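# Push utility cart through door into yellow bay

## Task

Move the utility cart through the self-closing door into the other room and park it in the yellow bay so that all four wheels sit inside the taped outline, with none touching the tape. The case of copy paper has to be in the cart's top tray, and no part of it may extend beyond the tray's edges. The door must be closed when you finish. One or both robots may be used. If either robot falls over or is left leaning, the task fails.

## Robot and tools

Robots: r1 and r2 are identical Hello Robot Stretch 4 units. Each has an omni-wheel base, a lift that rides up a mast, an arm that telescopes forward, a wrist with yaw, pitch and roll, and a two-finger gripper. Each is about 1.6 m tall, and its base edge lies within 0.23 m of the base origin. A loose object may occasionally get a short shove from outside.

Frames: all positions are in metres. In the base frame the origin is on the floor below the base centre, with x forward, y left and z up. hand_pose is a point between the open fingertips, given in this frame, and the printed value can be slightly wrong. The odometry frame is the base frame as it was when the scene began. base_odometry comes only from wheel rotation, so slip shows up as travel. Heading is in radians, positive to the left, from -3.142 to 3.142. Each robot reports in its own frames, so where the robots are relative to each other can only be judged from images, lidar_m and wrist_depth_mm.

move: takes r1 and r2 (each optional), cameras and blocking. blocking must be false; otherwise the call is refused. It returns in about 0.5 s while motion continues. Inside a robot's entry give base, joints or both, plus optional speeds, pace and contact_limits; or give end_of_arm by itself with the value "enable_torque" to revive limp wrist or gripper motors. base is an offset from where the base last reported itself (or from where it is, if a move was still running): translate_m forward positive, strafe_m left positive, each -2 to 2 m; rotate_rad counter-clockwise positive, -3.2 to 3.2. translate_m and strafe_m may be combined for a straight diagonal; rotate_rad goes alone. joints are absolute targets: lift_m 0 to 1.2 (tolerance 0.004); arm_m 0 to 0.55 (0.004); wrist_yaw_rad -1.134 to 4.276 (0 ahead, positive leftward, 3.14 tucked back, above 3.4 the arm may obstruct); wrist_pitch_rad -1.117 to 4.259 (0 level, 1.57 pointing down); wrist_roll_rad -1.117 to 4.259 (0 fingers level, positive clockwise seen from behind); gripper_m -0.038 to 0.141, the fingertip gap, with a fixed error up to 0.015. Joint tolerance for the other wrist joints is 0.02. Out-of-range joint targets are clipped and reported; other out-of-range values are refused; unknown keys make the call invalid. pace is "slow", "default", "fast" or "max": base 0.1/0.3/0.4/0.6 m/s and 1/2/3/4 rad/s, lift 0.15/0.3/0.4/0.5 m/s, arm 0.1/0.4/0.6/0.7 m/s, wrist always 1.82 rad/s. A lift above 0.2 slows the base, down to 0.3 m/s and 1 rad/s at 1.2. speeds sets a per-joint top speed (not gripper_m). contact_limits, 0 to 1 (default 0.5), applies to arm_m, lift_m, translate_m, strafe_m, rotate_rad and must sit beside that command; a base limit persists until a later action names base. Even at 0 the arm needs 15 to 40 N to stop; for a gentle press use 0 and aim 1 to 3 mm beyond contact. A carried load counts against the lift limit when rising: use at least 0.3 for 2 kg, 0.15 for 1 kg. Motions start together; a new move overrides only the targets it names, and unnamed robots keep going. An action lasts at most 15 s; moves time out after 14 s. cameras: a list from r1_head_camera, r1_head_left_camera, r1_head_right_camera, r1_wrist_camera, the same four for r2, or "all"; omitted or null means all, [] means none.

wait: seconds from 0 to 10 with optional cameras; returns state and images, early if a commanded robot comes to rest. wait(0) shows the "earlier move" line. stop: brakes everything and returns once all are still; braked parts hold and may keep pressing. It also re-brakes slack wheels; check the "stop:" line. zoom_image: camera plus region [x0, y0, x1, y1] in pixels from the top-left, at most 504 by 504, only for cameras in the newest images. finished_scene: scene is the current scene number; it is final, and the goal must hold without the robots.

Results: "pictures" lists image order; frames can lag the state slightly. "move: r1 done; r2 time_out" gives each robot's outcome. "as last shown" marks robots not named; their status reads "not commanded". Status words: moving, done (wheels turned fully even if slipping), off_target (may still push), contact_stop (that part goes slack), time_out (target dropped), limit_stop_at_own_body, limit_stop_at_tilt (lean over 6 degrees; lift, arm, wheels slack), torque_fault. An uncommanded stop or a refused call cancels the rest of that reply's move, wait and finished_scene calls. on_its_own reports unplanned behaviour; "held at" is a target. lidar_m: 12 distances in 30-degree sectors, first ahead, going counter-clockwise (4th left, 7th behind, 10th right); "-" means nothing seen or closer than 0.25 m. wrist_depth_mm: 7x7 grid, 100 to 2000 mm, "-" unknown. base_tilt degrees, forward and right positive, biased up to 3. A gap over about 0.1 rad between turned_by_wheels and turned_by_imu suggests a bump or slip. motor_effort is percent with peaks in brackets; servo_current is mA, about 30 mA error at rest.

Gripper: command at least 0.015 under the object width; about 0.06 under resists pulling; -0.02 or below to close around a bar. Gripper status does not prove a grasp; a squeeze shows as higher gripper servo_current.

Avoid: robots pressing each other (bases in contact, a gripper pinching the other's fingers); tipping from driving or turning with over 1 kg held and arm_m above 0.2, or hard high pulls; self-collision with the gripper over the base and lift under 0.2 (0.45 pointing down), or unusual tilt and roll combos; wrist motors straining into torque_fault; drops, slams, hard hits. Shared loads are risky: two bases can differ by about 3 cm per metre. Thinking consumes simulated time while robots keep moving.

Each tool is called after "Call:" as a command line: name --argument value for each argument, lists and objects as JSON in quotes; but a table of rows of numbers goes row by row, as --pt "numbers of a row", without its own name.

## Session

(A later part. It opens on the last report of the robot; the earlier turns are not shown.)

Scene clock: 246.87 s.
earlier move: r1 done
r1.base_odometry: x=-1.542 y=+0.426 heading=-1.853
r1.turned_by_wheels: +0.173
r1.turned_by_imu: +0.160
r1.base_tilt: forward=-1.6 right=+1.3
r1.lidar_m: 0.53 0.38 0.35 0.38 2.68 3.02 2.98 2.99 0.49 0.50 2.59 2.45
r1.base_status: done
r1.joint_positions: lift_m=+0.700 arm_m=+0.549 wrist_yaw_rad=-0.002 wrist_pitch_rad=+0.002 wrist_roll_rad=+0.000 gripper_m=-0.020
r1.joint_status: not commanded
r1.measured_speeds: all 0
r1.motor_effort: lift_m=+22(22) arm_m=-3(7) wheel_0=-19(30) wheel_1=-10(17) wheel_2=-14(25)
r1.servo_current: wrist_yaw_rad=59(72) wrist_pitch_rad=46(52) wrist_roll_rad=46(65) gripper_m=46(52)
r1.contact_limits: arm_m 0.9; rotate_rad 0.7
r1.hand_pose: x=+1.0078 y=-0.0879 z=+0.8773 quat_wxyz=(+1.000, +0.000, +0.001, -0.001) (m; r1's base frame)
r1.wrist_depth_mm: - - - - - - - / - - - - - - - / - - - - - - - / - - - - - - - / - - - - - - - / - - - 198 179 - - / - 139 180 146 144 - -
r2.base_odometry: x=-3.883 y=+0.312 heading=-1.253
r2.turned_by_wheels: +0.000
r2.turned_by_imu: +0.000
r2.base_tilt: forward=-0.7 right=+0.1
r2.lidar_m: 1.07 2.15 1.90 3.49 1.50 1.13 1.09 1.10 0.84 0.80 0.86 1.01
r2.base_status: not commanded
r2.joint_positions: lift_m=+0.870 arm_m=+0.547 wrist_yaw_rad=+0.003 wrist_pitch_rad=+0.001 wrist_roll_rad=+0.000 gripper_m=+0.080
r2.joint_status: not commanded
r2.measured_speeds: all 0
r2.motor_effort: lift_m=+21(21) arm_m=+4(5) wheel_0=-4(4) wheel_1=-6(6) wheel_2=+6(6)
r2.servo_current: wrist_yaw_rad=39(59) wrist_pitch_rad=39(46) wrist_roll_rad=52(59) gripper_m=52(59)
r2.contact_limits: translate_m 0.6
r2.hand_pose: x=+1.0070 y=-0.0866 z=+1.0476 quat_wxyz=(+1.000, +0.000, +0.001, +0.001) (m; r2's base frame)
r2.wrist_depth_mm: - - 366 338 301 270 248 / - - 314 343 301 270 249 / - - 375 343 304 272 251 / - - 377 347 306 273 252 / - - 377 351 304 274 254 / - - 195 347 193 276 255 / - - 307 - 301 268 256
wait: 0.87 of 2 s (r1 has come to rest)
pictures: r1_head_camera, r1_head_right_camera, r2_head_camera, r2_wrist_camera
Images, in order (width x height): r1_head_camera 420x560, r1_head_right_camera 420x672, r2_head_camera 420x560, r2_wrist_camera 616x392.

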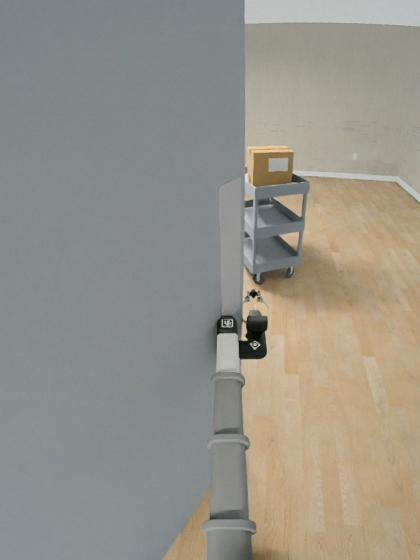

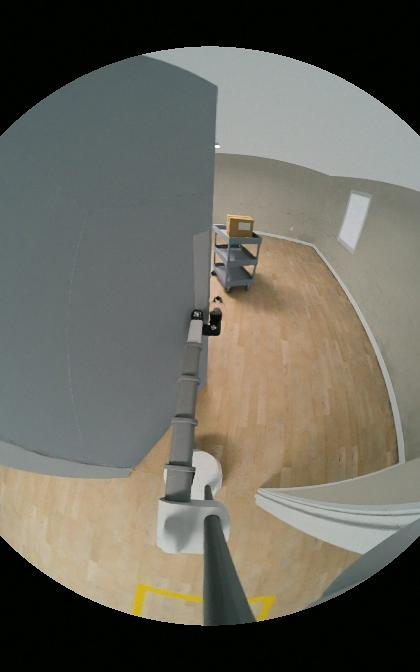

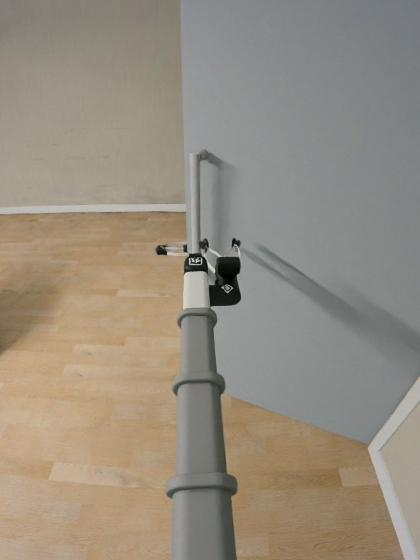

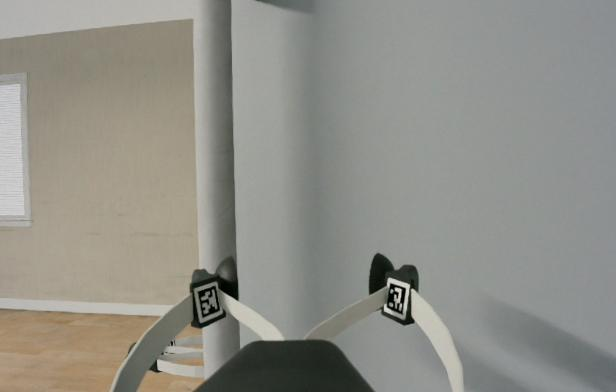

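Call:
move --r2 '{"base":{"strafe_m":0.065},"pace":"slow"}' --blocking false --cameras '[]'

Call:
wait --seconds 2 --cameras '["r2_wrist_camera"]'

Call:
move --r2 '{"base":{"translate_m":0.09},"contact_limits":{"translate_m":0.15},"pace":"slow"}' --blocking false --cameras '[]'

Call:
wait --seconds 2 --cameras '["r2_wrist_camera"]'

Scene clock: 253.53 s.
move: r2 moving
r1: as last shown
r1.turned_by_wheels: +0.000
r1.turned_by_imu: +0.000
r1.lidar_m: 0.56 0.37 0.37 0.39 2.63 3.01 2.98 2.96 0.48 0.50 2.61 2.44
r1.motor_effort: lift_m=+22(22) arm_m=-3(3) wheel_0=-20(20) wheel_1=-10(10) wheel_2=-14(14)
r1.servo_current: wrist_yaw_rad=52(65) wrist_pitch_rad=39(46) wrist_roll_rad=46(52) gripper_m=46(46)
r1.contact_limits: arm_m 0.9; rotate_rad 0.7
r1.wrist_depth_mm: - - - - - - - / - - - - - - - / - - - - - - - / - - - - - - - / - - - - - - - / - - - 198 179 - - / - 140 179 146 144 - -
r2.base_odometry: x=-3.870 y=+0.316 heading=-1.252
r2.turned_by_wheels: +0.000
r2.turned_by_imu: +0.001
r2.base_tilt: forward=-0.6 right=+0.1
r2.lidar_m: 1.09 2.08 1.91 3.49 1.49 1.11 1.08 1.11 0.84 0.82 0.88 1.03
r2.base_status: strafe_m moving
r2.joint_positions: lift_m=+0.870 arm_m=+0.547 wrist_yaw_rad=+0.003 wrist_pitch_rad=+0.001 wrist_roll_rad=+0.000 gripper_m=+0.080
r2.joint_status: not commanded
r2.measured_speeds: translate_m=+0.000 strafe_m=+0.057 rotate_rad=-0.002 lift_m=+0.000 arm_m=+0.000 wrist_yaw_rad=+0.000 wrist_pitch_rad=+0.000 wrist_roll_rad=+0.000
r2.motor_effort: lift_m=+21(21) arm_m=+4(5) wheel_0=-6(11) wheel_1=+8(8) wheel_2=+0(5)
r2.servo_current: wrist_yaw_rad=39(65) wrist_pitch_rad=39(46) wrist_roll_rad=59(59) gripper_m=46(52)
r2.hand_pose: x=+1.0070 y=-0.0866 z=+1.0476 quat_wxyz=(+1.000, +0.000, +0.001, +0.001) (m; r2's base frame)
r2.wrist_depth_mm: - - 377 347 304 273 253 / - - 377 349 307 274 254 / - - 379 351 310 277 255 / - - 382 353 312 278 257 / - - 384 357 309 279 258 / - - 196 359 193 277 259 / - - 309 - 307 274 262
pictures: none
No camera images: "cameras" was empty.

Scene clock: 254.83 s.
earlier move: r2 done
r1.base_odometry: x=-1.542 y=+0.426 heading=-1.853
r1.turned_by_wheels: +0.000
r1.turned_by_imu: +0.000
r1.base_tilt: forward=-1.6 right=+1.3
r1.lidar_m: 0.54 0.40 0.37 0.41 2.67 3.01 2.97 2.97 0.48 0.50 2.58 2.43
r1.base_status: not commanded
r1.joint_positions: lift_m=+0.700 arm_m=+0.549 wrist_yaw_rad=-0.002 wrist_pitch_rad=+0.002 wrist_roll_rad=+0.000 gripper_m=-0.020
r1.joint_status: not commanded
r1.measured_speeds: all 0
r1.motor_effort: lift_m=+22(22) arm_m=-3(3) wheel_0=-19(20) wheel_1=-10(11) wheel_2=-14(14)
r1.servo_current: wrist_yaw_rad=59(65) wrist_pitch_rad=33(52) wrist_roll_rad=52(65) gripper_m=46(46)
r1.contact_limits: arm_m 0.9; rotate_rad 0.7
r1.hand_pose: x=+1.0078 y=-0.0879 z=+0.8773 quat_wxyz=(+1.000, +0.000, +0.001, -0.001) (m; r1's base frame)
r1.wrist_depth_mm: - - - - - - - / - - - - - - - / - - - - - - - / - - - - - - - / - - - - - - - / - - - 198 179 - - / - 139 180 146 145 - -
r2.base_odometry: x=-3.822 y=+0.332 heading=-1.253
r2.turned_by_wheels: +0.000
r2.turned_by_imu: +0.000
r2.base_tilt: forward=-0.7 right=+0.1
r2.lidar_m: 1.09 1.96 1.87 3.48 1.47 1.13 1.08 1.14 0.88 0.88 0.94 1.03
r2.base_status: done
r2.joint_positions: lift_m=+0.870 arm_m=+0.547 wrist_yaw_rad=+0.003 wrist_pitch_rad=+0.001 wrist_roll_rad=+0.000 gripper_m=+0.080
r2.joint_status: not commanded
r2.measured_speeds: all 0
r2.motor_effort: lift_m=+21(21) arm_m=+4(5) wheel_0=-4(11) wheel_1=+4(10) wheel_2=+0(5)
r2.servo_current: wrist_yaw_rad=52(65) wrist_pitch_rad=39(46) wrist_roll_rad=52(59) gripper_m=52(59)
r2.hand_pose: x=+1.0070 y=-0.0866 z=+1.0476 quat_wxyz=(+1.000, +0.000, +0.001, +0.001) (m; r2's base frame)
r2.wrist_depth_mm: - - - 349 330 293 267 / - - - 355 332 296 273 / - - - 359 334 297 274 / - - - 362 336 301 274 / - - - 362 332 301 278 / - - 192 306 194 300 276 / - - 504 - 330 294 278
wait: 1.30 of 2 s (r2 has come to rest)
pictures: r2_wrist_camera
Images, in order (width x height): r2_wrist_camera 616x392.

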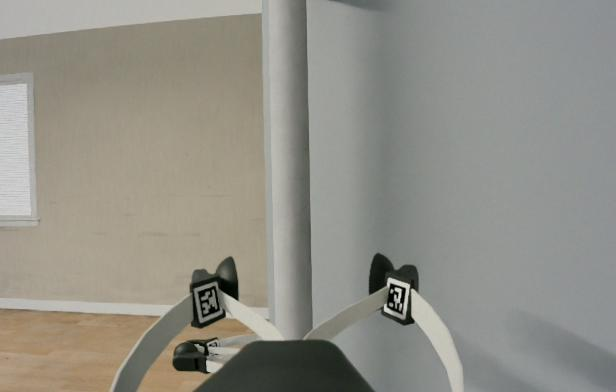

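Scene clock: 255.33 s.
move: r2 moving
r1: as last shown
r1.lidar_m: 0.53 0.39 0.36 0.40 2.66 3.01 2.98 2.98 0.48 0.49 2.60 2.44
r1.servo_current: wrist_yaw_rad=46(65) wrist_pitch_rad=39(46) wrist_roll_rad=46(65) gripper_m=39(46)
r1.contact_limits: arm_m 0.9; rotate_rad 0.7
r1.wrist_depth_mm: - - - - - - - / - - - - - - - / - - - - - - - / - - - - - - - / - - - - - - - / - - - 199 179 - - / - 139 180 146 145 - -
r2.base_odometry: x=-3.818 y=+0.320 heading=-1.252
r2.turned_by_wheels: +0.000
r2.turned_by_imu: +0.000
r2.base_tilt: forward=-0.7 right=+0.1
r2.lidar_m: 1.07 1.96 1.86 3.51 1.48 1.14 1.10 1.17 0.91 0.88 0.94 1.04
r2.base_status: translate_m moving
r2.joint_positions: lift_m=+0.870 arm_m=+0.547 wrist_yaw_rad=+0.003 wrist_pitch_rad=+0.001 wrist_roll_rad=+0.000 gripper_m=+0.080
r2.joint_status: not commanded
r2.measured_speeds: translate_m=+0.049 strafe_m=+0.000 rotate_rad=+0.001 lift_m=+0.000 arm_m=+0.000 wrist_yaw_rad=+0.000 wrist_pitch_rad=+0.000 wrist_roll_rad=+0.000
r2.motor_effort: lift_m=+21(21) arm_m=+4(4) wheel_0=+5(8) wheel_1=+6(7) wheel_2=-9(10)
r2.servo_current: wrist_yaw_rad=52(59) wrist_pitch_rad=39(46) wrist_roll_rad=52(59) gripper_m=52(59)
r2.contact_limits: translate_m 0.15
r2.hand_pose: x=+1.0070 y=-0.0866 z=+1.0476 quat_wxyz=(+1.000, +0.000, +0.001, +0.001) (m; r2's base frame)
r2.wrist_depth_mm: - - - 289 319 286 263 / - - - 298 322 287 266 / - - - 298 324 289 267 / - - - 351 327 290 270 / - - - 351 320 294 270 / - - 192 296 193 290 272 / - - 484 - 320 286 273
pictures: none
No camera images: "cameras" was empty.

Scene clock: 257.00 s.
earlier move: r2 done
r1.base_odometry: x=-1.542 y=+0.426 heading=-1.853
r1.turned_by_wheels: +0.000
r1.turned_by_imu: +0.000
r1.base_tilt: forward=-1.6 right=+1.3
r1.lidar_m: 0.55 0.39 0.36 0.40 2.65 3.02 2.98 3.01 0.47 0.50 2.58 2.44
r1.base_status: not commanded
r1.joint_positions: lift_m=+0.700 arm_m=+0.549 wrist_yaw_rad=-0.002 wrist_pitch_rad=+0.002 wrist_roll_rad=+0.000 gripper_m=-0.020
r1.joint_status: not commanded
r1.measured_speeds: all 0
r1.motor_effort: lift_m=+22(22) arm_m=-3(3) wheel_0=-20(20) wheel_1=-10(11) wheel_2=-14(14)
r1.servo_current: wrist_yaw_rad=52(78) wrist_pitch_rad=39(52) wrist_roll_rad=20(65) gripper_m=39(46)
r1.contact_limits: arm_m 0.9; rotate_rad 0.7
r1.hand_pose: x=+1.0078 y=-0.0879 z=+0.8773 quat_wxyz=(+1.000, +0.000, +0.001, -0.001) (m; r1's base frame)
r1.wrist_depth_mm: - - - - - - - / - - - - - - - / - - - - - - - / - - - - - - - / - - - - - - - / - - - 198 179 - - / - 139 180 146 145 - -
r2.base_odometry: x=-3.794 y=+0.247 heading=-1.252
r2.turned_by_wheels: +0.000
r2.turned_by_imu: +0.000
r2.base_tilt: forward=-0.7 right=+0.1
r2.lidar_m: 0.99 2.04 1.80 3.74 1.59 1.21 1.17 1.19 0.91 0.87 0.96 0.97
r2.base_status: done
r2.joint_positions: lift_m=+0.870 arm_m=+0.547 wrist_yaw_rad=+0.003 wrist_pitch_rad=+0.001 wrist_roll_rad=+0.000 gripper_m=+0.080
r2.joint_status: not commanded
r2.measured_speeds: all 0
r2.motor_effort: lift_m=+21(21) arm_m=+4(5) wheel_0=+5(8) wheel_1=+6(7) wheel_2=-5(11)
r2.servo_current: wrist_yaw_rad=39(65) wrist_pitch_rad=46(46) wrist_roll_rad=52(59) gripper_m=46(59)
r2.contact_limits: translate_m 0.15
r2.hand_pose: x=+1.0070 y=-0.0866 z=+1.0476 quat_wxyz=(+1.000, +0.000, +0.001, +0.001) (m; r2's base frame)
r2.wrist_depth_mm: - - - 266 250 224 208 / - - - 272 252 226 208 / - - - 212 254 230 210 / - - - 213 256 231 211 / - - - 276 253 229 211 / - - 194 214 193 228 213 / - - - - 252 225 214
wait: 1.67 of 2 s (r2 has come to rest)
pictures: r2_wrist_camera
Images, in order (width x height): r2_wrist_camera 616x392.

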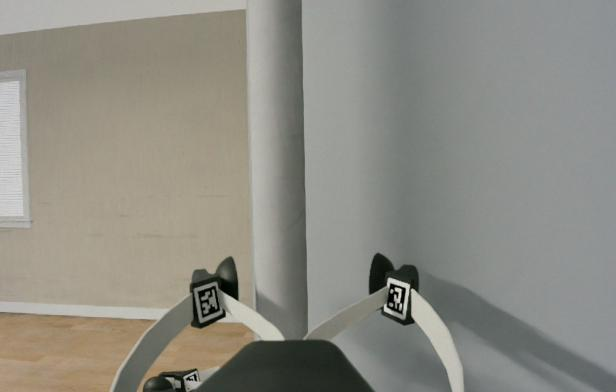

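Call:
move --r2 '{"base":{"translate_m":0.052,"strafe_m":0.012},"contact_limits":{"translate_m":0.25},"pace":"slow"}' --blocking false --cameras '[]'

Call:
wait --seconds 1.5 --cameras '[]'

Call:
move --r2 '{"joints":{"gripper_m":-0.025}}' --blocking false --cameras '[]'

Call:
wait --seconds 2 --cameras '["r2_head_camera","r2_wrist_camera"]'

Scene clock: 262.67 s.
move: r2 moving
r1: as last shown
r1.lidar_m: 0.54 0.40 0.36 0.40 2.66 3.03 2.97 3.00 0.48 0.49 2.60 2.44
r1.servo_current: wrist_yaw_rad=33(59) wrist_pitch_rad=39(46) wrist_roll_rad=52(65) gripper_m=39(52)
r1.contact_limits: arm_m 0.9; rotate_rad 0.7
r2.base_odometry: x=-3.787 y=+0.236 heading=-1.252
r2.turned_by_wheels: +0.000
r2.turned_by_imu: +0.001
r2.base_tilt: forward=-0.6 right=+0.1
r2.lidar_m: 0.98 2.08 1.81 3.78 1.62 1.22 1.17 1.20 0.89 0.88 0.95 0.97
r2.base_status: translate_m moving; strafe_m moving
r2.joint_positions: lift_m=+0.870 arm_m=+0.547 wrist_yaw_rad=+0.003 wrist_pitch_rad=+0.001 wrist_roll_rad=+0.000 gripper_m=+0.080
r2.joint_status: not commanded
r2.measured_speeds: translate_m=+0.049 strafe_m=+0.011 rotate_rad=+0.002 lift_m=+0.000 arm_m=+0.000 wrist_yaw_rad=+0.000 wrist_pitch_rad=+0.000 wrist_roll_rad=+0.000
r2.motor_effort: lift_m=+21(21) arm_m=+4(5) wheel_0=+4(9) wheel_1=+7(8) wheel_2=-9(10)
r2.servo_current: wrist_yaw_rad=52(59) wrist_pitch_rad=33(52) wrist_roll_rad=46(52) gripper_m=52(52)
r2.contact_limits: translate_m 0.25
r2.hand_pose: x=+1.0070 y=-0.0866 z=+1.0476 quat_wxyz=(+1.000, +0.000, +0.001, +0.001) (m; r2's base frame)
r2.wrist_depth_mm: - - - 258 242 216 200 / - - - 260 245 218 204 / - - - 263 245 219 202 / - - - 208 247 220 204 / - - - 207 243 220 205 / - - 194 207 195 219 206 / - - - - 248 216 206
pictures: none
No camera images: "cameras" was empty.

Scene clock: 263.90 s.
earlier move: r2 done
r1.base_odometry: x=-1.542 y=+0.426 heading=-1.852
r1.turned_by_wheels: +0.001
r1.turned_by_imu: -0.033
r1.base_tilt: forward=-1.6 right=+1.3
r1.lidar_m: 0.56 0.38 0.37 0.39 2.69 3.04 3.00 3.03 0.48 0.48 2.53 3.76
r1.base_status: not commanded
r1.joint_positions: lift_m=+0.700 arm_m=+0.549 wrist_yaw_rad=-0.001 wrist_pitch_rad=+0.002 wrist_roll_rad=+0.000 gripper_m=-0.020
r1.joint_status: not commanded
r1.measured_speeds: all 0
r1.motor_effort: lift_m=+22(22) arm_m=+4(5) wheel_0=-16(20) wheel_1=-5(11) wheel_2=-15(21)
r1.servo_current: wrist_yaw_rad=46(59) wrist_pitch_rad=46(52) wrist_roll_rad=33(65) gripper_m=46(52)
r1.contact_limits: arm_m 0.9; rotate_rad 0.7
r1.hand_pose: x=+1.0078 y=-0.0878 z=+0.8773 quat_wxyz=(+1.000, +0.000, +0.001, -0.001) (m; r1's base frame)
r1.wrist_depth_mm: - - - - - - - / - - - - - - - / - - - - - - - / - - - 1808 - - - / - - - - - - - / - - - 199 180 - - / - - 180 147 144 1983 -
r2.base_odometry: x=-3.766 y=+0.201 heading=-1.252
r2.turned_by_wheels: +0.000
r2.turned_by_imu: +0.000
r2.base_tilt: forward=-0.7 right=+0.1
r2.lidar_m: 0.96 2.05 1.75 3.91 1.66 1.25 1.23 1.17 0.93 0.89 0.93 0.93
r2.base_status: done
r2.joint_positions: lift_m=+0.870 arm_m=+0.547 wrist_yaw_rad=-0.003 wrist_pitch_rad=+0.001 wrist_roll_rad=+0.000 gripper_m=+0.080
r2.joint_status: not commanded
r2.measured_speeds: all 0
r2.motor_effort: lift_m=+21(21) arm_m=+4(5) wheel_0=+4(9) wheel_1=+4(8) wheel_2=-4(16)
r2.servo_current: wrist_yaw_rad=52(59) wrist_pitch_rad=33(52) wrist_roll_rad=46(59) gripper_m=46(52)
r2.contact_limits: translate_m 0.25
r2.hand_pose: x=+1.0065 y=-0.0882 z=+1.0476 quat_wxyz=(+1.000, +0.000, +0.001, -0.001) (m; r2's base frame)
r2.wrist_depth_mm: - - - 184 236 210 194 / - - - 185 238 212 196 / - - - 182 240 213 197 / - - - 185 242 213 197 / - - - 185 238 214 200 / - - 192 185 195 216 200 / - - - - 238 211 200
wait: 1.23 of 1.5 s (r2 has come to rest)
pictures: none
No camera images: "cameras" was empty.

Scene clock: 264.40 s.
move: r2 moving
r1: as last shown
r1.turned_by_wheels: +0.000
r1.turned_by_imu: +0.000
r1.lidar_m: 0.53 0.37 0.37 0.38 2.70 3.05 2.98 3.00 0.45 0.49 2.57 3.79
r1.motor_effort: lift_m=+22(22) arm_m=+4(5) wheel_0=-16(16) wheel_1=-4(5) wheel_2=-15(15)
r1.servo_current: wrist_yaw_rad=33(59) wrist_pitch_rad=39(46) wrist_roll_rad=46(59) gripper_m=39(46)
r1.contact_limits: arm_m 0.9; rotate_rad 0.7
r1.wrist_depth_mm: - - - - - - - / - - - - - - - / - - - - - - - / - - - 1863 - - - / - - - - - - - / - - - 198 179 - - / - - 179 147 144 1921 -
r2.base_odometry: x=-3.766 y=+0.201 heading=-1.252
r2.turned_by_wheels: +0.000
r2.turned_by_imu: +0.000
r2.base_tilt: forward=-0.6 right=+0.1
r2.lidar_m: 0.95 2.09 1.77 3.90 1.65 1.26 1.23 1.20 0.92 0.89 0.97 0.95
r2.base_status: not commanded
r2.joint_positions: lift_m=+0.870 arm_m=+0.547 wrist_yaw_rad=-0.003 wrist_pitch_rad=+0.001 wrist_roll_rad=+0.000 gripper_m=+0.062
r2.joint_status: gripper_m moving
r2.measured_speeds: all 0
r2.motor_effort: lift_m=+21(21) arm_m=+4(5) wheel_0=+4(5) wheel_1=+4(4) wheel_2=-5(5)
r2.servo_current: wrist_yaw_rad=52(52) wrist_pitch_rad=39(46) wrist_roll_rad=39(52) gripper_m=117(124)
r2.contact_limits: translate_m 0.25
r2.hand_pose: x=+1.0065 y=-0.0882 z=+1.0476 quat_wxyz=(+1.000, +0.000, +0.001, -0.001) (m; r2's base frame)
r2.wrist_depth_mm: - - - 184 236 209 193 / - - - 185 237 212 195 / - - - 183 240 213 196 / - - - 186 240 213 198 / - - - 185 238 215 199 / - - 193 185 193 216 200 / - - - - 241 210 200
pictures: none
No camera images: "cameras" was empty.

Scene clock: 265.67 s.
earlier move: r2 done
r1.base_odometry: x=-1.542 y=+0.426 heading=-1.850
r1.turned_by_wheels: +0.002
r1.turned_by_imu: +0.003
r1.base_tilt: forward=-1.6 right=+1.3
r1.lidar_m: 0.56 0.37 0.35 0.40 2.68 3.03 2.98 3.04 0.48 0.50 2.56 3.80
r1.base_status: not commanded
r1.joint_positions: lift_m=+0.700 arm_m=+0.549 wrist_yaw_rad=-0.001 wrist_pitch_rad=+0.002 wrist_roll_rad=+0.000 gripper_m=-0.020
r1.joint_status: not commanded
r1.measured_speeds: all 0
r1.motor_effort: lift_m=+22(22) arm_m=+4(5) wheel_0=-3(16) wheel_1=-2(5) wheel_2=-1(15)
r1.servo_current: wrist_yaw_rad=52(65) wrist_pitch_rad=39(52) wrist_roll_rad=52(78) gripper_m=46(52)
r1.contact_limits: arm_m 0.9; rotate_rad 0.7
r1.hand_pose: x=+1.0078 y=-0.0878 z=+0.8773 quat_wxyz=(+1.000, +0.000, +0.001, -0.001) (m; r1's base frame)
r1.wrist_depth_mm: - - - - - - - / - - - - - - - / - - - - - - - / - - - - - - - / - - - - - - - / - - - 198 179 - - / - - 179 147 144 1921 -
r2.base_odometry: x=-3.766 y=+0.201 heading=-1.252
r2.turned_by_wheels: +0.000
r2.turned_by_imu: +0.000
r2.base_tilt: forward=-0.6 right=+0.1
r2.lidar_m: 0.95 2.08 1.75 3.94 1.66 1.27 1.22 1.22 0.92 0.89 0.94 0.94
r2.base_status: not commanded
r2.joint_positions: lift_m=+0.870 arm_m=+0.548 wrist_yaw_rad=+0.001 wrist_pitch_rad=+0.001 wrist_roll_rad=+0.000 gripper_m=-0.023
r2.joint_status: all done
r2.measured_speeds: all 0
r2.motor_effort: lift_m=+21(21) arm_m=-3(5) wheel_0=-2(5) wheel_1=+1(4) wheel_2=-1(5)
r2.servo_current: wrist_yaw_rad=39(52) wrist_pitch_rad=39(46) wrist_roll_rad=46(59) gripper_m=124(312)
r2.contact_limits: translate_m 0.25
r2.hand_pose: x=+1.0069 y=-0.0872 z=+1.0476 quat_wxyz=(+1.000, +0.000, +0.001, +0.000) (m; r2's base frame)
r2.wrist_depth_mm: - - - 163 219 195 - / - - - 164 220 197 182 / - - - 166 222 198 183 / - - - 168 224 199 184 / - - - 168 226 200 185 / - - 187 169 183 198 186 / - - - - 224 192 186
wait: 1.27 of 2 s (r2 has come to rest)
pictures: r2_head_camera, r2_wrist_camera
Images, in order (width x height): r2_head_camera 420x560, r2_wrist_camera 616x392.

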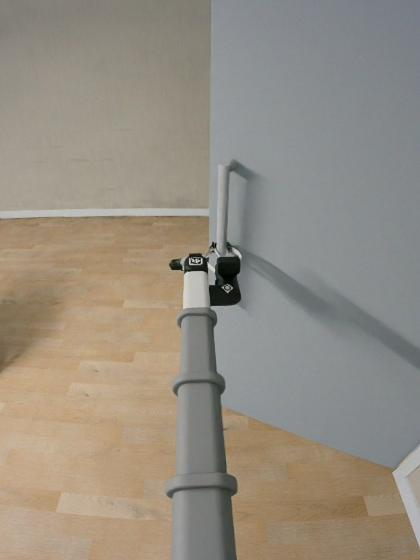

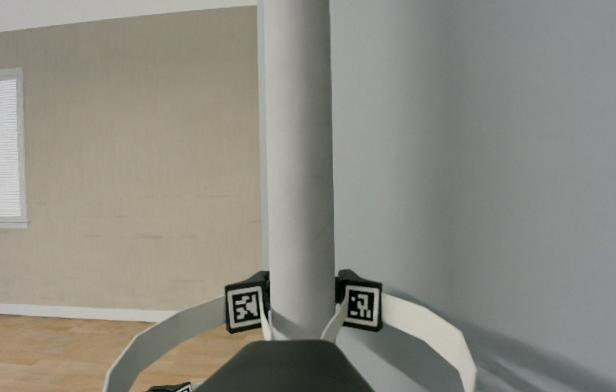

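Call:
move --r2 '{"base":{"translate_m":-0.12},"contact_limits":{"translate_m":0.6},"pace":"slow"}' --blocking false --cameras '[]'

Call:
wait --seconds 3 --cameras '["r2_head_camera","r2_wrist_camera"]'

Scene clock: 271.07 s.
move: r2 moving
r1: as last shown
r1.turned_by_wheels: +0.000
r1.turned_by_imu: +0.000
r1.lidar_m: 0.56 0.39 0.36 0.41 2.70 3.03 2.98 3.07 0.49 0.47 2.57 3.81
r1.motor_effort: lift_m=+22(22) arm_m=+4(4) wheel_0=-3(3) wheel_1=-3(3) wheel_2=-1(1)
r1.servo_current: wrist_yaw_rad=39(78) wrist_pitch_rad=46(46) wrist_roll_rad=39(65) gripper_m=39(46)
r1.contact_limits: arm_m 0.9; rotate_rad 0.7
r1.wrist_depth_mm: - - - - - - - / - - - - - - - / - - - - - - - / - - - - - - - / - - - - - - - / - - - 198 179 - - / - - 179 147 144 1983 -
r2.base_odometry: x=-3.770 y=+0.212 heading=-1.252
r2.turned_by_wheels: +0.000
r2.turned_by_imu: +0.001
r2.base_tilt: forward=-0.6 right=+0.1
r2.lidar_m: 0.94 2.06 1.77 3.88 1.62 1.23 1.22 1.24 0.92 0.89 0.98 0.94
r2.base_status: translate_m moving
r2.joint_positions: lift_m=+0.870 arm_m=+0.548 wrist_yaw_rad=+0.004 wrist_pitch_rad=+0.001 wrist_roll_rad=+0.000 gripper_m=-0.023
r2.joint_status: not commanded
r2.measured_speeds: translate_m=-0.049 strafe_m=+0.000 rotate_rad=+0.004 lift_m=+0.000 arm_m=+0.000 wrist_yaw_rad=+0.011 wrist_pitch_rad=+0.000 wrist_roll_rad=+0.000
r2.motor_effort: lift_m=+21(21) arm_m=-4(4) wheel_0=-5(10) wheel_1=-9(10) wheel_2=+17(17)
r2.servo_current: wrist_yaw_rad=39(59) wrist_pitch_rad=39(46) wrist_roll_rad=52(52) gripper_m=124(130)
r2.contact_limits: translate_m 0.6
r2.hand_pose: x=+1.0071 y=-0.0863 z=+1.0476 quat_wxyz=(+1.000, +0.000, +0.001, +0.002) (m; r2's base frame)
r2.wrist_depth_mm: - - - 163 219 195 - / - - - 167 220 196 181 / - - - 166 221 198 183 / - - - 169 224 200 184 / - - - 168 226 201 185 / - - 187 170 181 198 185 / - - - - 224 193 186
pictures: none
No camera images: "cameras" was empty.

Scene clock: 272.67 s.
earlier move: r2 contact_stop
r1.base_odometry: x=-1.542 y=+0.426 heading=-1.850
r1.turned_by_wheels: +0.000
r1.turned_by_imu: +0.000
r1.base_tilt: forward=-1.5 right=+1.3
r1.lidar_m: 0.66 0.44 0.40 0.41 2.70 3.02 3.00 3.05 0.46 0.49 2.55 3.80
r1.base_status: not commanded
r1.joint_positions: lift_m=+0.700 arm_m=+0.549 wrist_yaw_rad=-0.001 wrist_pitch_rad=+0.002 wrist_roll_rad=+0.000 gripper_m=-0.020
r1.joint_status: not commanded
r1.measured_speeds: all 0
r1.motor_effort: lift_m=+22(22) arm_m=+4(5) wheel_0=-3(4) wheel_1=-3(3) wheel_2=-1(1)
r1.servo_current: wrist_yaw_rad=39(78) wrist_pitch_rad=33(52) wrist_roll_rad=33(65) gripper_m=39(52)
r1.contact_limits: arm_m 0.9; rotate_rad 0.7
r1.hand_pose: x=+1.0078 y=-0.0878 z=+0.8773 quat_wxyz=(+1.000, +0.000, +0.001, -0.001) (m; r1's base frame)
r1.wrist_depth_mm: - - - - - - - / - - - - - - - / - - - - - - - / - - - - - - - / - - - - - - - / - - - 198 179 - - / - - 179 146 144 1983 -
r2.base_odometry: x=-3.792 y=+0.287 heading=-1.220
r2.turned_by_wheels: +0.032
r2.turned_by_imu: +0.033
r2.base_tilt: forward=-0.6 right=+0.1
r2.lidar_m: 0.94 1.83 1.82 3.32 1.49 1.14 1.14 1.18 0.92 0.89 0.97 0.94
r2.base_status: translate_m contact_stop (by the wheels' count: -0.090 of -0.120)
r2.joint_positions: lift_m=+0.870 arm_m=+0.548 wrist_yaw_rad=+0.003 wrist_pitch_rad=+0.001 wrist_roll_rad=+0.000 gripper_m=-0.024
r2.joint_status: not commanded
r2.measured_speeds: all 0
r2.on_its_own: the wheels are slack since a contact_stop
r2.motor_effort: lift_m=+21(21) arm_m=-4(5) wheel_0=+0(12) wheel_1=+0(10) wheel_2=+0(33)
r2.servo_current: wrist_yaw_rad=46(117) wrist_pitch_rad=39(46) wrist_roll_rad=52(59) gripper_m=104(130)
r2.contact_limits: translate_m 0.6
r2.hand_pose: x=+1.0071 y=-0.0867 z=+1.0476 quat_wxyz=(+1.000, +0.000, +0.001, +0.001) (m; r2's base frame)
r2.wrist_depth_mm: - - - 162 220 200 186 / - - - 164 221 200 187 / - - - 166 224 202 189 / - - - 167 225 204 189 / - - - 167 227 204 - / - - 187 167 181 205 191 / - - 466 - 225 200 191
wait: 1.60 of 3 s (r2 has come to rest)
pictures: r2_head_camera, r2_wrist_camera
Images, in order (width x height): r2_head_camera 420x560, r2_wrist_camera 616x392.

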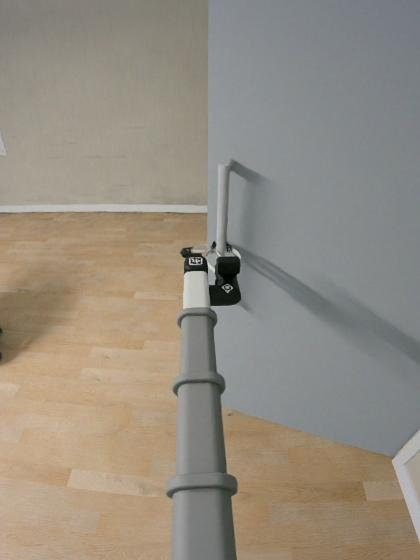

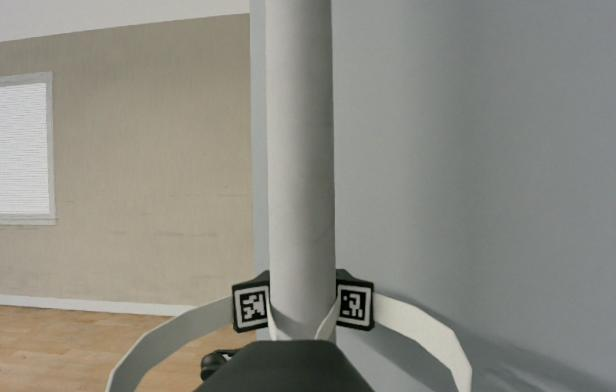

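Call:
move --r2 '{"base":{"translate_m":-0.14},"contact_limits":{"translate_m":0.9},"pace":"slow"}' --blocking false --cameras '[]'

Call:
wait --seconds 3 --cameras '["r2_head_camera","r1_head_camera","r1_head_right_camera"]'

Scene clock: 276.83 s.
move: r2 moving
r1: as last shown
r1.base_tilt: forward=-1.6 right=+1.2
r1.lidar_m: 0.67 0.45 0.40 0.39 2.71 3.03 2.99 3.04 0.48 0.48 2.55 3.77
r1.motor_effort: lift_m=+22(22) arm_m=+4(5) wheel_0=-3(3) wheel_1=-3(3) wheel_2=-1(1)
r1.servo_current: wrist_yaw_rad=52(59) wrist_pitch_rad=46(46) wrist_roll_rad=46(52) gripper_m=46(52)
r1.contact_limits: arm_m 0.9; rotate_rad 0.7
r1.wrist_depth_mm: - - - - - - - / - - - - - - - / - - - - - - - / - - - - - - - / - - - - - - - / - - - 198 179 - - / - - 179 147 144 1921 -
r2.base_odometry: x=-3.797 y=+0.299 heading=-1.220
r2.turned_by_wheels: +0.000
r2.turned_by_imu: +0.001
r2.base_tilt: forward=-0.6 right=+0.1
r2.lidar_m: 0.94 1.85 1.83 3.26 1.47 1.17 1.12 1.18 0.91 0.89 0.97 0.97
r2.base_status: translate_m moving
r2.joint_positions: lift_m=+0.870 arm_m=+0.548 wrist_yaw_rad=+0.003 wrist_pitch_rad=+0.001 wrist_roll_rad=+0.000 gripper_m=-0.024
r2.joint_status: not commanded
r2.measured_speeds: translate_m=-0.049 strafe_m=+0.000 rotate_rad=-0.001 lift_m=+0.000 arm_m=+0.000 wrist_yaw_rad=+0.012 wrist_pitch_rad=+0.000 wrist_roll_rad=+0.000
r2.motor_effort: lift_m=+21(21) arm_m=-4(5) wheel_0=-9(10) wheel_1=-8(8) wheel_2=+17(17)
r2.servo_current: wrist_yaw_rad=52(52) wrist_pitch_rad=39(46) wrist_roll_rad=39(59) gripper_m=111(111)
r2.contact_limits: translate_m 0.9
r2.hand_pose: x=+1.0071 y=-0.0864 z=+1.0476 quat_wxyz=(+1.000, +0.000, +0.001, +0.002) (m; r2's base frame)
r2.wrist_depth_mm: - - - 163 220 200 186 / - - - 164 221 201 187 / - - - 165 224 203 189 / - - - 167 225 204 190 / - - - 167 227 205 - / - - 186 168 182 206 191 / - - 488 - 226 200 191
pictures: none
No camera images: "cameras" was empty.

Scene clock: 279.03 s.
earlier move: r2 done
r1.base_odometry: x=-1.542 y=+0.426 heading=-1.850
r1.turned_by_wheels: +0.000
r1.turned_by_imu: +0.000
r1.base_tilt: forward=-1.6 right=+1.3
r1.lidar_m: 0.88 0.50 0.42 0.42 2.68 3.05 3.00 3.02 0.47 0.48 2.58 3.77
r1.base_status: not commanded
r1.joint_positions: lift_m=+0.700 arm_m=+0.549 wrist_yaw_rad=-0.001 wrist_pitch_rad=+0.002 wrist_roll_rad=+0.000 gripper_m=-0.020
r1.joint_status: not commanded
r1.measured_speeds: all 0
r1.motor_effort: lift_m=+22(22) arm_m=+4(5) wheel_0=-3(4) wheel_1=-3(3) wheel_2=-1(1)
r1.servo_current: wrist_yaw_rad=65(72) wrist_pitch_rad=39(52) wrist_roll_rad=39(59) gripper_m=46(52)
r1.contact_limits: arm_m 0.9; rotate_rad 0.7
r1.hand_pose: x=+1.0078 y=-0.0878 z=+0.8773 quat_wxyz=(+1.000, +0.000, +0.001, -0.001) (m; r1's base frame)
r1.wrist_depth_mm: - - - - - - - / - - - - - - - / - - - - - - - / - - - - - - - / - - - - - - - / - - - 198 179 - - / - - 180 147 144 1921 -
r2.base_odometry: x=-3.840 y=+0.418 heading=-1.216
r2.turned_by_wheels: +0.004
r2.turned_by_imu: +0.011
r2.base_tilt: forward=-0.6 right=+0.0
r2.lidar_m: 0.93 1.91 1.94 2.87 1.31 1.03 0.99 1.06 0.91 0.88 0.97 0.99
r2.base_status: done
r2.joint_positions: lift_m=+0.870 arm_m=+0.548 wrist_yaw_rad=+0.019 wrist_pitch_rad=+0.001 wrist_roll_rad=+0.000 gripper_m=-0.024
r2.joint_status: not commanded
r2.measured_speeds: all 0
r2.motor_effort: lift_m=+21(21) arm_m=-5(5) wheel_0=+16(20) wheel_1=+4(9) wheel_2=+29(31)
r2.servo_current: wrist_yaw_rad=104(124) wrist_pitch_rad=39(46) wrist_roll_rad=39(59) gripper_m=98(117)
r2.contact_limits: translate_m 0.9
r2.hand_pose: x=+1.0085 y=-0.0819 z=+1.0476 quat_wxyz=(+1.000, +0.000, +0.001, +0.010) (m; r2's base frame)
r2.wrist_depth_mm: - - - 171 219 202 190 / - - - 165 221 204 193 / - - - 171 223 205 193 / - - - 171 224 206 195 / - - - 170 225 207 195 / - - 183 167 219 208 196 / - - - - 225 205 197
wait: 2.20 of 3 s (r2 has come to rest)
pictures: r1_head_camera, r1_head_right_camera, r2_head_camera
Images, in order (width x height): r1_head_camera 420x560, r1_head_right_camera 420x672, r2_head_camera 420x560.

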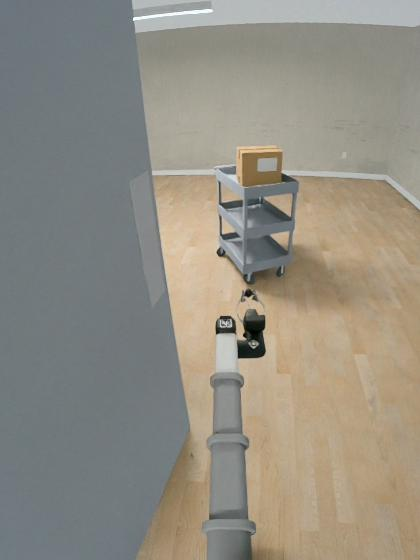

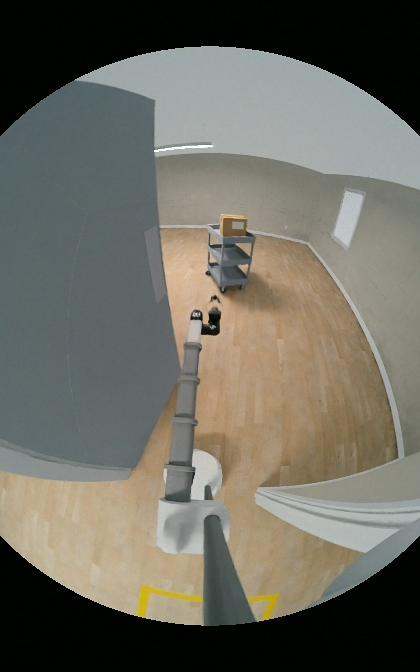

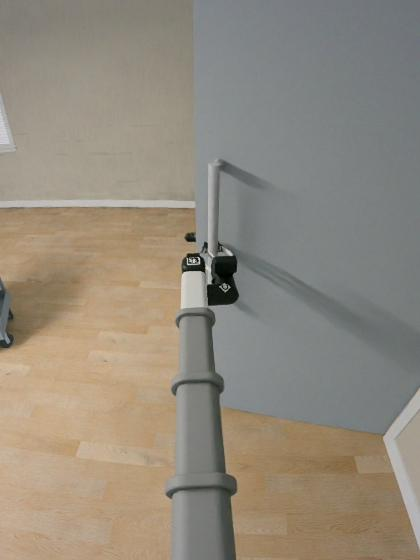

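Call:
move --r1 '{"joints":{"arm_m":0.2}}' --r2 '{"base":{"translate_m":-0.06},"contact_limits":{"translate_m":0.9},"pace":"slow"}' --blocking false --cameras '["r1_head_camera"]'

Call:
zoom_image --camera "r1_head_camera" --region '[180, 130, 330, 300]'

Scene clock: 292.33 s.
move: r1 moving; r2 moving
r1.base_odometry: x=-1.542 y=+0.426 heading=-1.850
r1.turned_by_wheels: +0.000
r1.turned_by_imu: +0.000
r1.base_tilt: forward=-1.6 right=+1.3
r1.lidar_m: 0.88 0.52 0.42 0.42 2.67 3.03 3.00 3.04 0.45 0.46 2.55 3.78
r1.base_status: not commanded
r1.joint_positions: lift_m=+0.700 arm_m=+0.498 wrist_yaw_rad=-0.001 wrist_pitch_rad=+0.002 wrist_roll_rad=+0.000 gripper_m=-0.020
r1.joint_status: arm_m moving
r1.measured_speeds: translate_m=+0.000 strafe_m=+0.000 rotate_rad=+0.000 lift_m=+0.000 arm_m=-0.195 wrist_yaw_rad=+0.000 wrist_pitch_rad=+0.000 wrist_roll_rad=+0.000
r1.motor_effort: lift_m=+22(22) arm_m=-4(6) wheel_0=-3(3) wheel_1=-3(3) wheel_2=-1(1)
r1.servo_current: wrist_yaw_rad=52(65) wrist_pitch_rad=46(52) wrist_roll_rad=33(65) gripper_m=46(46)
r1.contact_limits: rotate_rad 0.7
r1.hand_pose: x=+0.9571 y=-0.0878 z=+0.8773 quat_wxyz=(+1.000, +0.000, +0.001, -0.001) (m; r1's base frame)
r1.wrist_depth_mm: - - - - - - - / - - - - - - - / - - - - - - - / - - - - - - - / - - - - - - - / - - - 198 179 - - / - - 179 146 144 1983 -
r2.base_odometry: x=-3.845 y=+0.430 heading=-1.212
r2.turned_by_wheels: +0.004
r2.turned_by_imu: +0.005
r2.base_tilt: forward=-0.6 right=+0.0
r2.lidar_m: 0.94 1.92 2.00 2.78 1.27 0.99 1.00 1.08 0.89 0.88 0.95 0.99
r2.base_status: translate_m moving
r2.joint_positions: lift_m=+0.870 arm_m=+0.548 wrist_yaw_rad=+0.019 wrist_pitch_rad=+0.001 wrist_roll_rad=+0.000 gripper_m=-0.024
r2.joint_status: not commanded
r2.measured_speeds: translate_m=-0.048 strafe_m=+0.000 rotate_rad=+0.004 lift_m=+0.000 arm_m=+0.000 wrist_yaw_rad=+0.000 wrist_pitch_rad=+0.000 wrist_roll_rad=+0.000
r2.motor_effort: lift_m=+21(21) arm_m=-5(5) wheel_0=+14(16) wheel_1=+0(4) wheel_2=+30(32)
r2.servo_current: wrist_yaw_rad=111(111) wrist_pitch_rad=46(46) wrist_roll_rad=33(52) gripper_m=104(111)
r2.contact_limits: translate_m 0.9
r2.hand_pose: x=+1.0085 y=-0.0819 z=+1.0476 quat_wxyz=(+1.000, +0.000, +0.001, +0.010) (m; r2's base frame)
r2.wrist_depth_mm: - - - 163 221 203 192 / - - - 164 222 204 195 / - - - 169 224 207 195 / - - - 170 225 207 196 / - - - 170 227 208 198 / - - 186 167 220 211 198 / - - - - 227 206 199
pictures: r1_head_camera
Images, in order (width x height): r1_head_camera 420x560.

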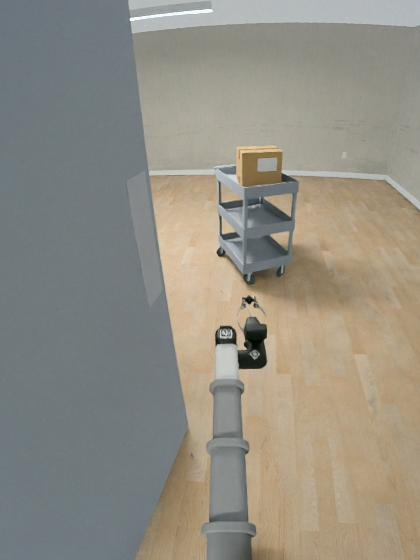

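Scaled by 2.965 from the camera's 420x560 image, which has a finer 600x800 frame.

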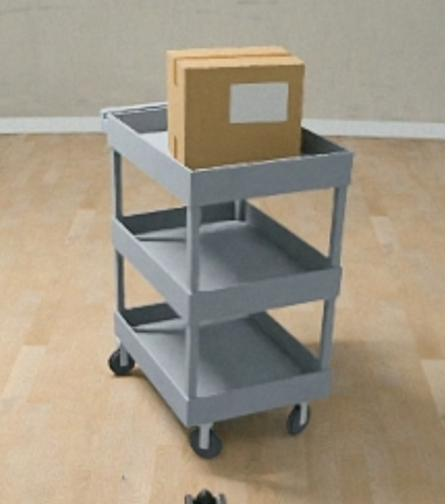

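Call:
move --r1 '{"base":{"translate_m":0.9,"strafe_m":-0.35},"joints":{"arm_m":0.0,"lift_m":1.08}}' --blocking false --cameras '[]'

Call:
wait --seconds 5 --cameras '["r1_head_camera","r1_head_left_camera","r2_head_left_camera"]'

Scene clock: 316.00 s.
earlier move: r1 done; r2 done
move: r1 moving
r1.base_odometry: x=-1.562 y=+0.399 heading=-1.849
r1.turned_by_wheels: +0.000
r1.turned_by_imu: +0.000
r1.base_tilt: forward=-1.6 right=+1.2
r1.lidar_m: 2.18 0.53 0.44 0.43 0.55 3.05 3.03 3.01 0.47 0.69 2.52 3.79
r1.base_status: translate_m moving; strafe_m moving
r1.joint_positions: lift_m=+0.738 arm_m=+0.149 wrist_yaw_rad=-0.001 wrist_pitch_rad=+0.002 wrist_roll_rad=+0.000 gripper_m=-0.020
r1.joint_status: lift_m moving; arm_m moving
r1.measured_speeds: translate_m=+0.122 strafe_m=-0.049 rotate_rad=-0.003 lift_m=+0.146 arm_m=-0.195 wrist_yaw_rad=+0.000 wrist_pitch_rad=+0.000 wrist_roll_rad=+0.000
r1.motor_effort: lift_m=+26(27) arm_m=-6(7) wheel_0=+8(10) wheel_1=+5(5) wheel_2=-9(9)
r1.servo_current: wrist_yaw_rad=46(65) wrist_pitch_rad=39(46) wrist_roll_rad=46(72) gripper_m=46(46)
r1.hand_pose: x=+0.6084 y=-0.0878 z=+0.9152 quat_wxyz=(+1.000, +0.000, +0.001, -0.001) (m; r1's base frame)
r1.wrist_depth_mm: 530 - - - - - - / 530 - - - - - - / 525 - - - - - - / 525 - - - - - - / 535 - - - - - - / 530 - - 198 - - - / 530 - 179 180 153 - -
r2.base_odometry: x=-3.861 y=+0.474 heading=-1.212
r2.turned_by_wheels: +0.000
r2.turned_by_imu: +0.006
r2.base_tilt: forward=-0.7 right=+0.0
r2.lidar_m: 0.94 1.97 2.05 2.60 1.25 0.95 0.89 1.02 0.88 0.87 0.96 1.00
r2.base_status: done
r2.joint_positions: lift_m=+0.870 arm_m=+0.548 wrist_yaw_rad=+0.019 wrist_pitch_rad=+0.001 wrist_roll_rad=+0.000 gripper_m=-0.024
r2.joint_status: not commanded
r2.measured_speeds: all 0
r2.motor_effort: lift_m=+21(21) arm_m=-5(5) wheel_0=+17(17) wheel_1=+4(5) wheel_2=+29(29)
r2.servo_current: wrist_yaw_rad=111(117) wrist_pitch_rad=46(46) wrist_roll_rad=52(52) gripper_m=104(111)
r2.contact_limits: translate_m 0.9
r2.hand_pose: x=+1.0085 y=-0.0819 z=+1.0476 quat_wxyz=(+1.000, +0.000, +0.001, +0.010) (m; r2's base frame)
r2.wrist_depth_mm: - - 262 175 220 206 196 / - - 260 165 224 208 197 / - - 264 172 225 208 198 / - - 265 172 226 210 200 / - - - 172 228 211 200 / - - 182 167 222 212 202 / - - - - 228 208 202
pictures: none
No camera images: "cameras" was empty.

Scene clock: 320.13 s.
earlier move: r1 done
r1.base_odometry: x=-2.126 y=-0.343 heading=-1.849
r1.turned_by_wheels: +0.000
r1.turned_by_imu: -0.001
r1.base_tilt: forward=-1.6 right=+1.3
r1.lidar_m: 1.33 3.39 2.63 0.57 0.66 1.10 1.00 1.05 1.59 2.12 2.28 3.36
r1.base_status: done
r1.joint_positions: lift_m=+1.080 arm_m=+0.000 wrist_yaw_rad=-0.001 wrist_pitch_rad=+0.002 wrist_roll_rad=+0.000 gripper_m=-0.020
r1.joint_status: all done
r1.measured_speeds: all 0
r1.motor_effort: lift_m=+23(28) arm_m=-4(7) wheel_0=+1(11) wheel_1=+2(6) wheel_2=+1(10)
r1.servo_current: wrist_yaw_rad=33(78) wrist_pitch_rad=39(52) wrist_roll_rad=26(72) gripper_m=46(52)
r1.hand_pose: x=+0.4593 y=-0.0878 z=+1.2572 quat_wxyz=(+1.000, +0.000, +0.001, -0.001) (m; r1's base frame)
r1.wrist_depth_mm: - - - - - - - / - - - - - - - / - - - - - - - / - - - - - - - / - - - - - - - / - - 1308 198 - - - / - - 163 164 154 - -
r2.base_odometry: x=-3.861 y=+0.474 heading=-1.212
r2.turned_by_wheels: +0.000
r2.turned_by_imu: +0.001
r2.base_tilt: forward=-0.7 right=+0.0
r2.lidar_m: 0.96 1.98 2.01 2.59 1.25 0.94 0.93 1.01 0.88 0.87 0.96 0.99
r2.base_status: done
r2.joint_positions: lift_m=+0.870 arm_m=+0.548 wrist_yaw_rad=+0.019 wrist_pitch_rad=+0.001 wrist_roll_rad=+0.000 gripper_m=-0.024
r2.joint_status: not commanded
r2.measured_speeds: all 0
r2.motor_effort: lift_m=+21(21) arm_m=-5(5) wheel_0=+16(17) wheel_1=+4(5) wheel_2=+28(29)
r2.servo_current: wrist_yaw_rad=104(124) wrist_pitch_rad=46(52) wrist_roll_rad=39(65) gripper_m=111(117)
r2.contact_limits: translate_m 0.9
r2.hand_pose: x=+1.0085 y=-0.0819 z=+1.0476 quat_wxyz=(+1.000, +0.000, +0.001, +0.010) (m; r2's base frame)
r2.wrist_depth_mm: - - 260 176 221 206 196 / - - 262 165 224 207 197 / - - 264 172 225 209 198 / - - 266 173 225 209 200 / - - - 172 229 211 200 / - - 182 167 221 212 202 / - - - - 228 209 204
wait: 4.13 of 5 s (r1 has come to rest)
pictures: r1_head_camera, r1_head_left_camera, r2_head_left_camera
Images, in order (width x height): r1_head_camera 420x560, r1_head_left_camera 420x672, r2_head_left_camera 420x672.

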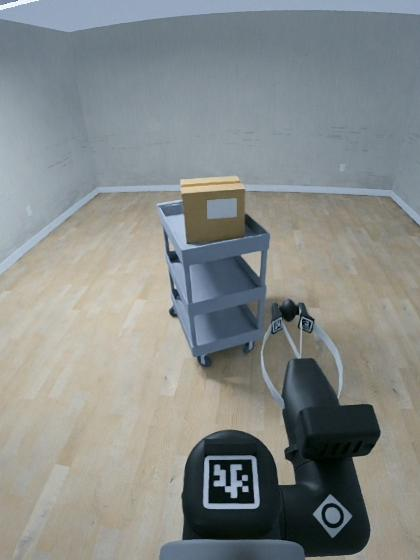

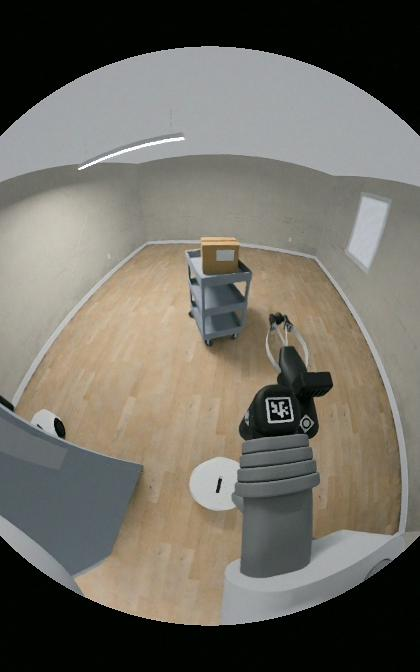

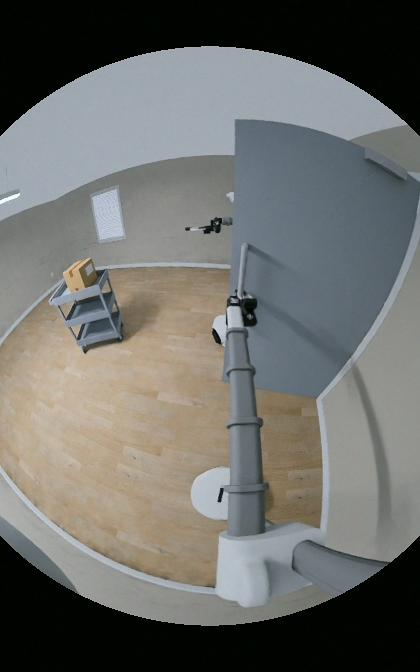

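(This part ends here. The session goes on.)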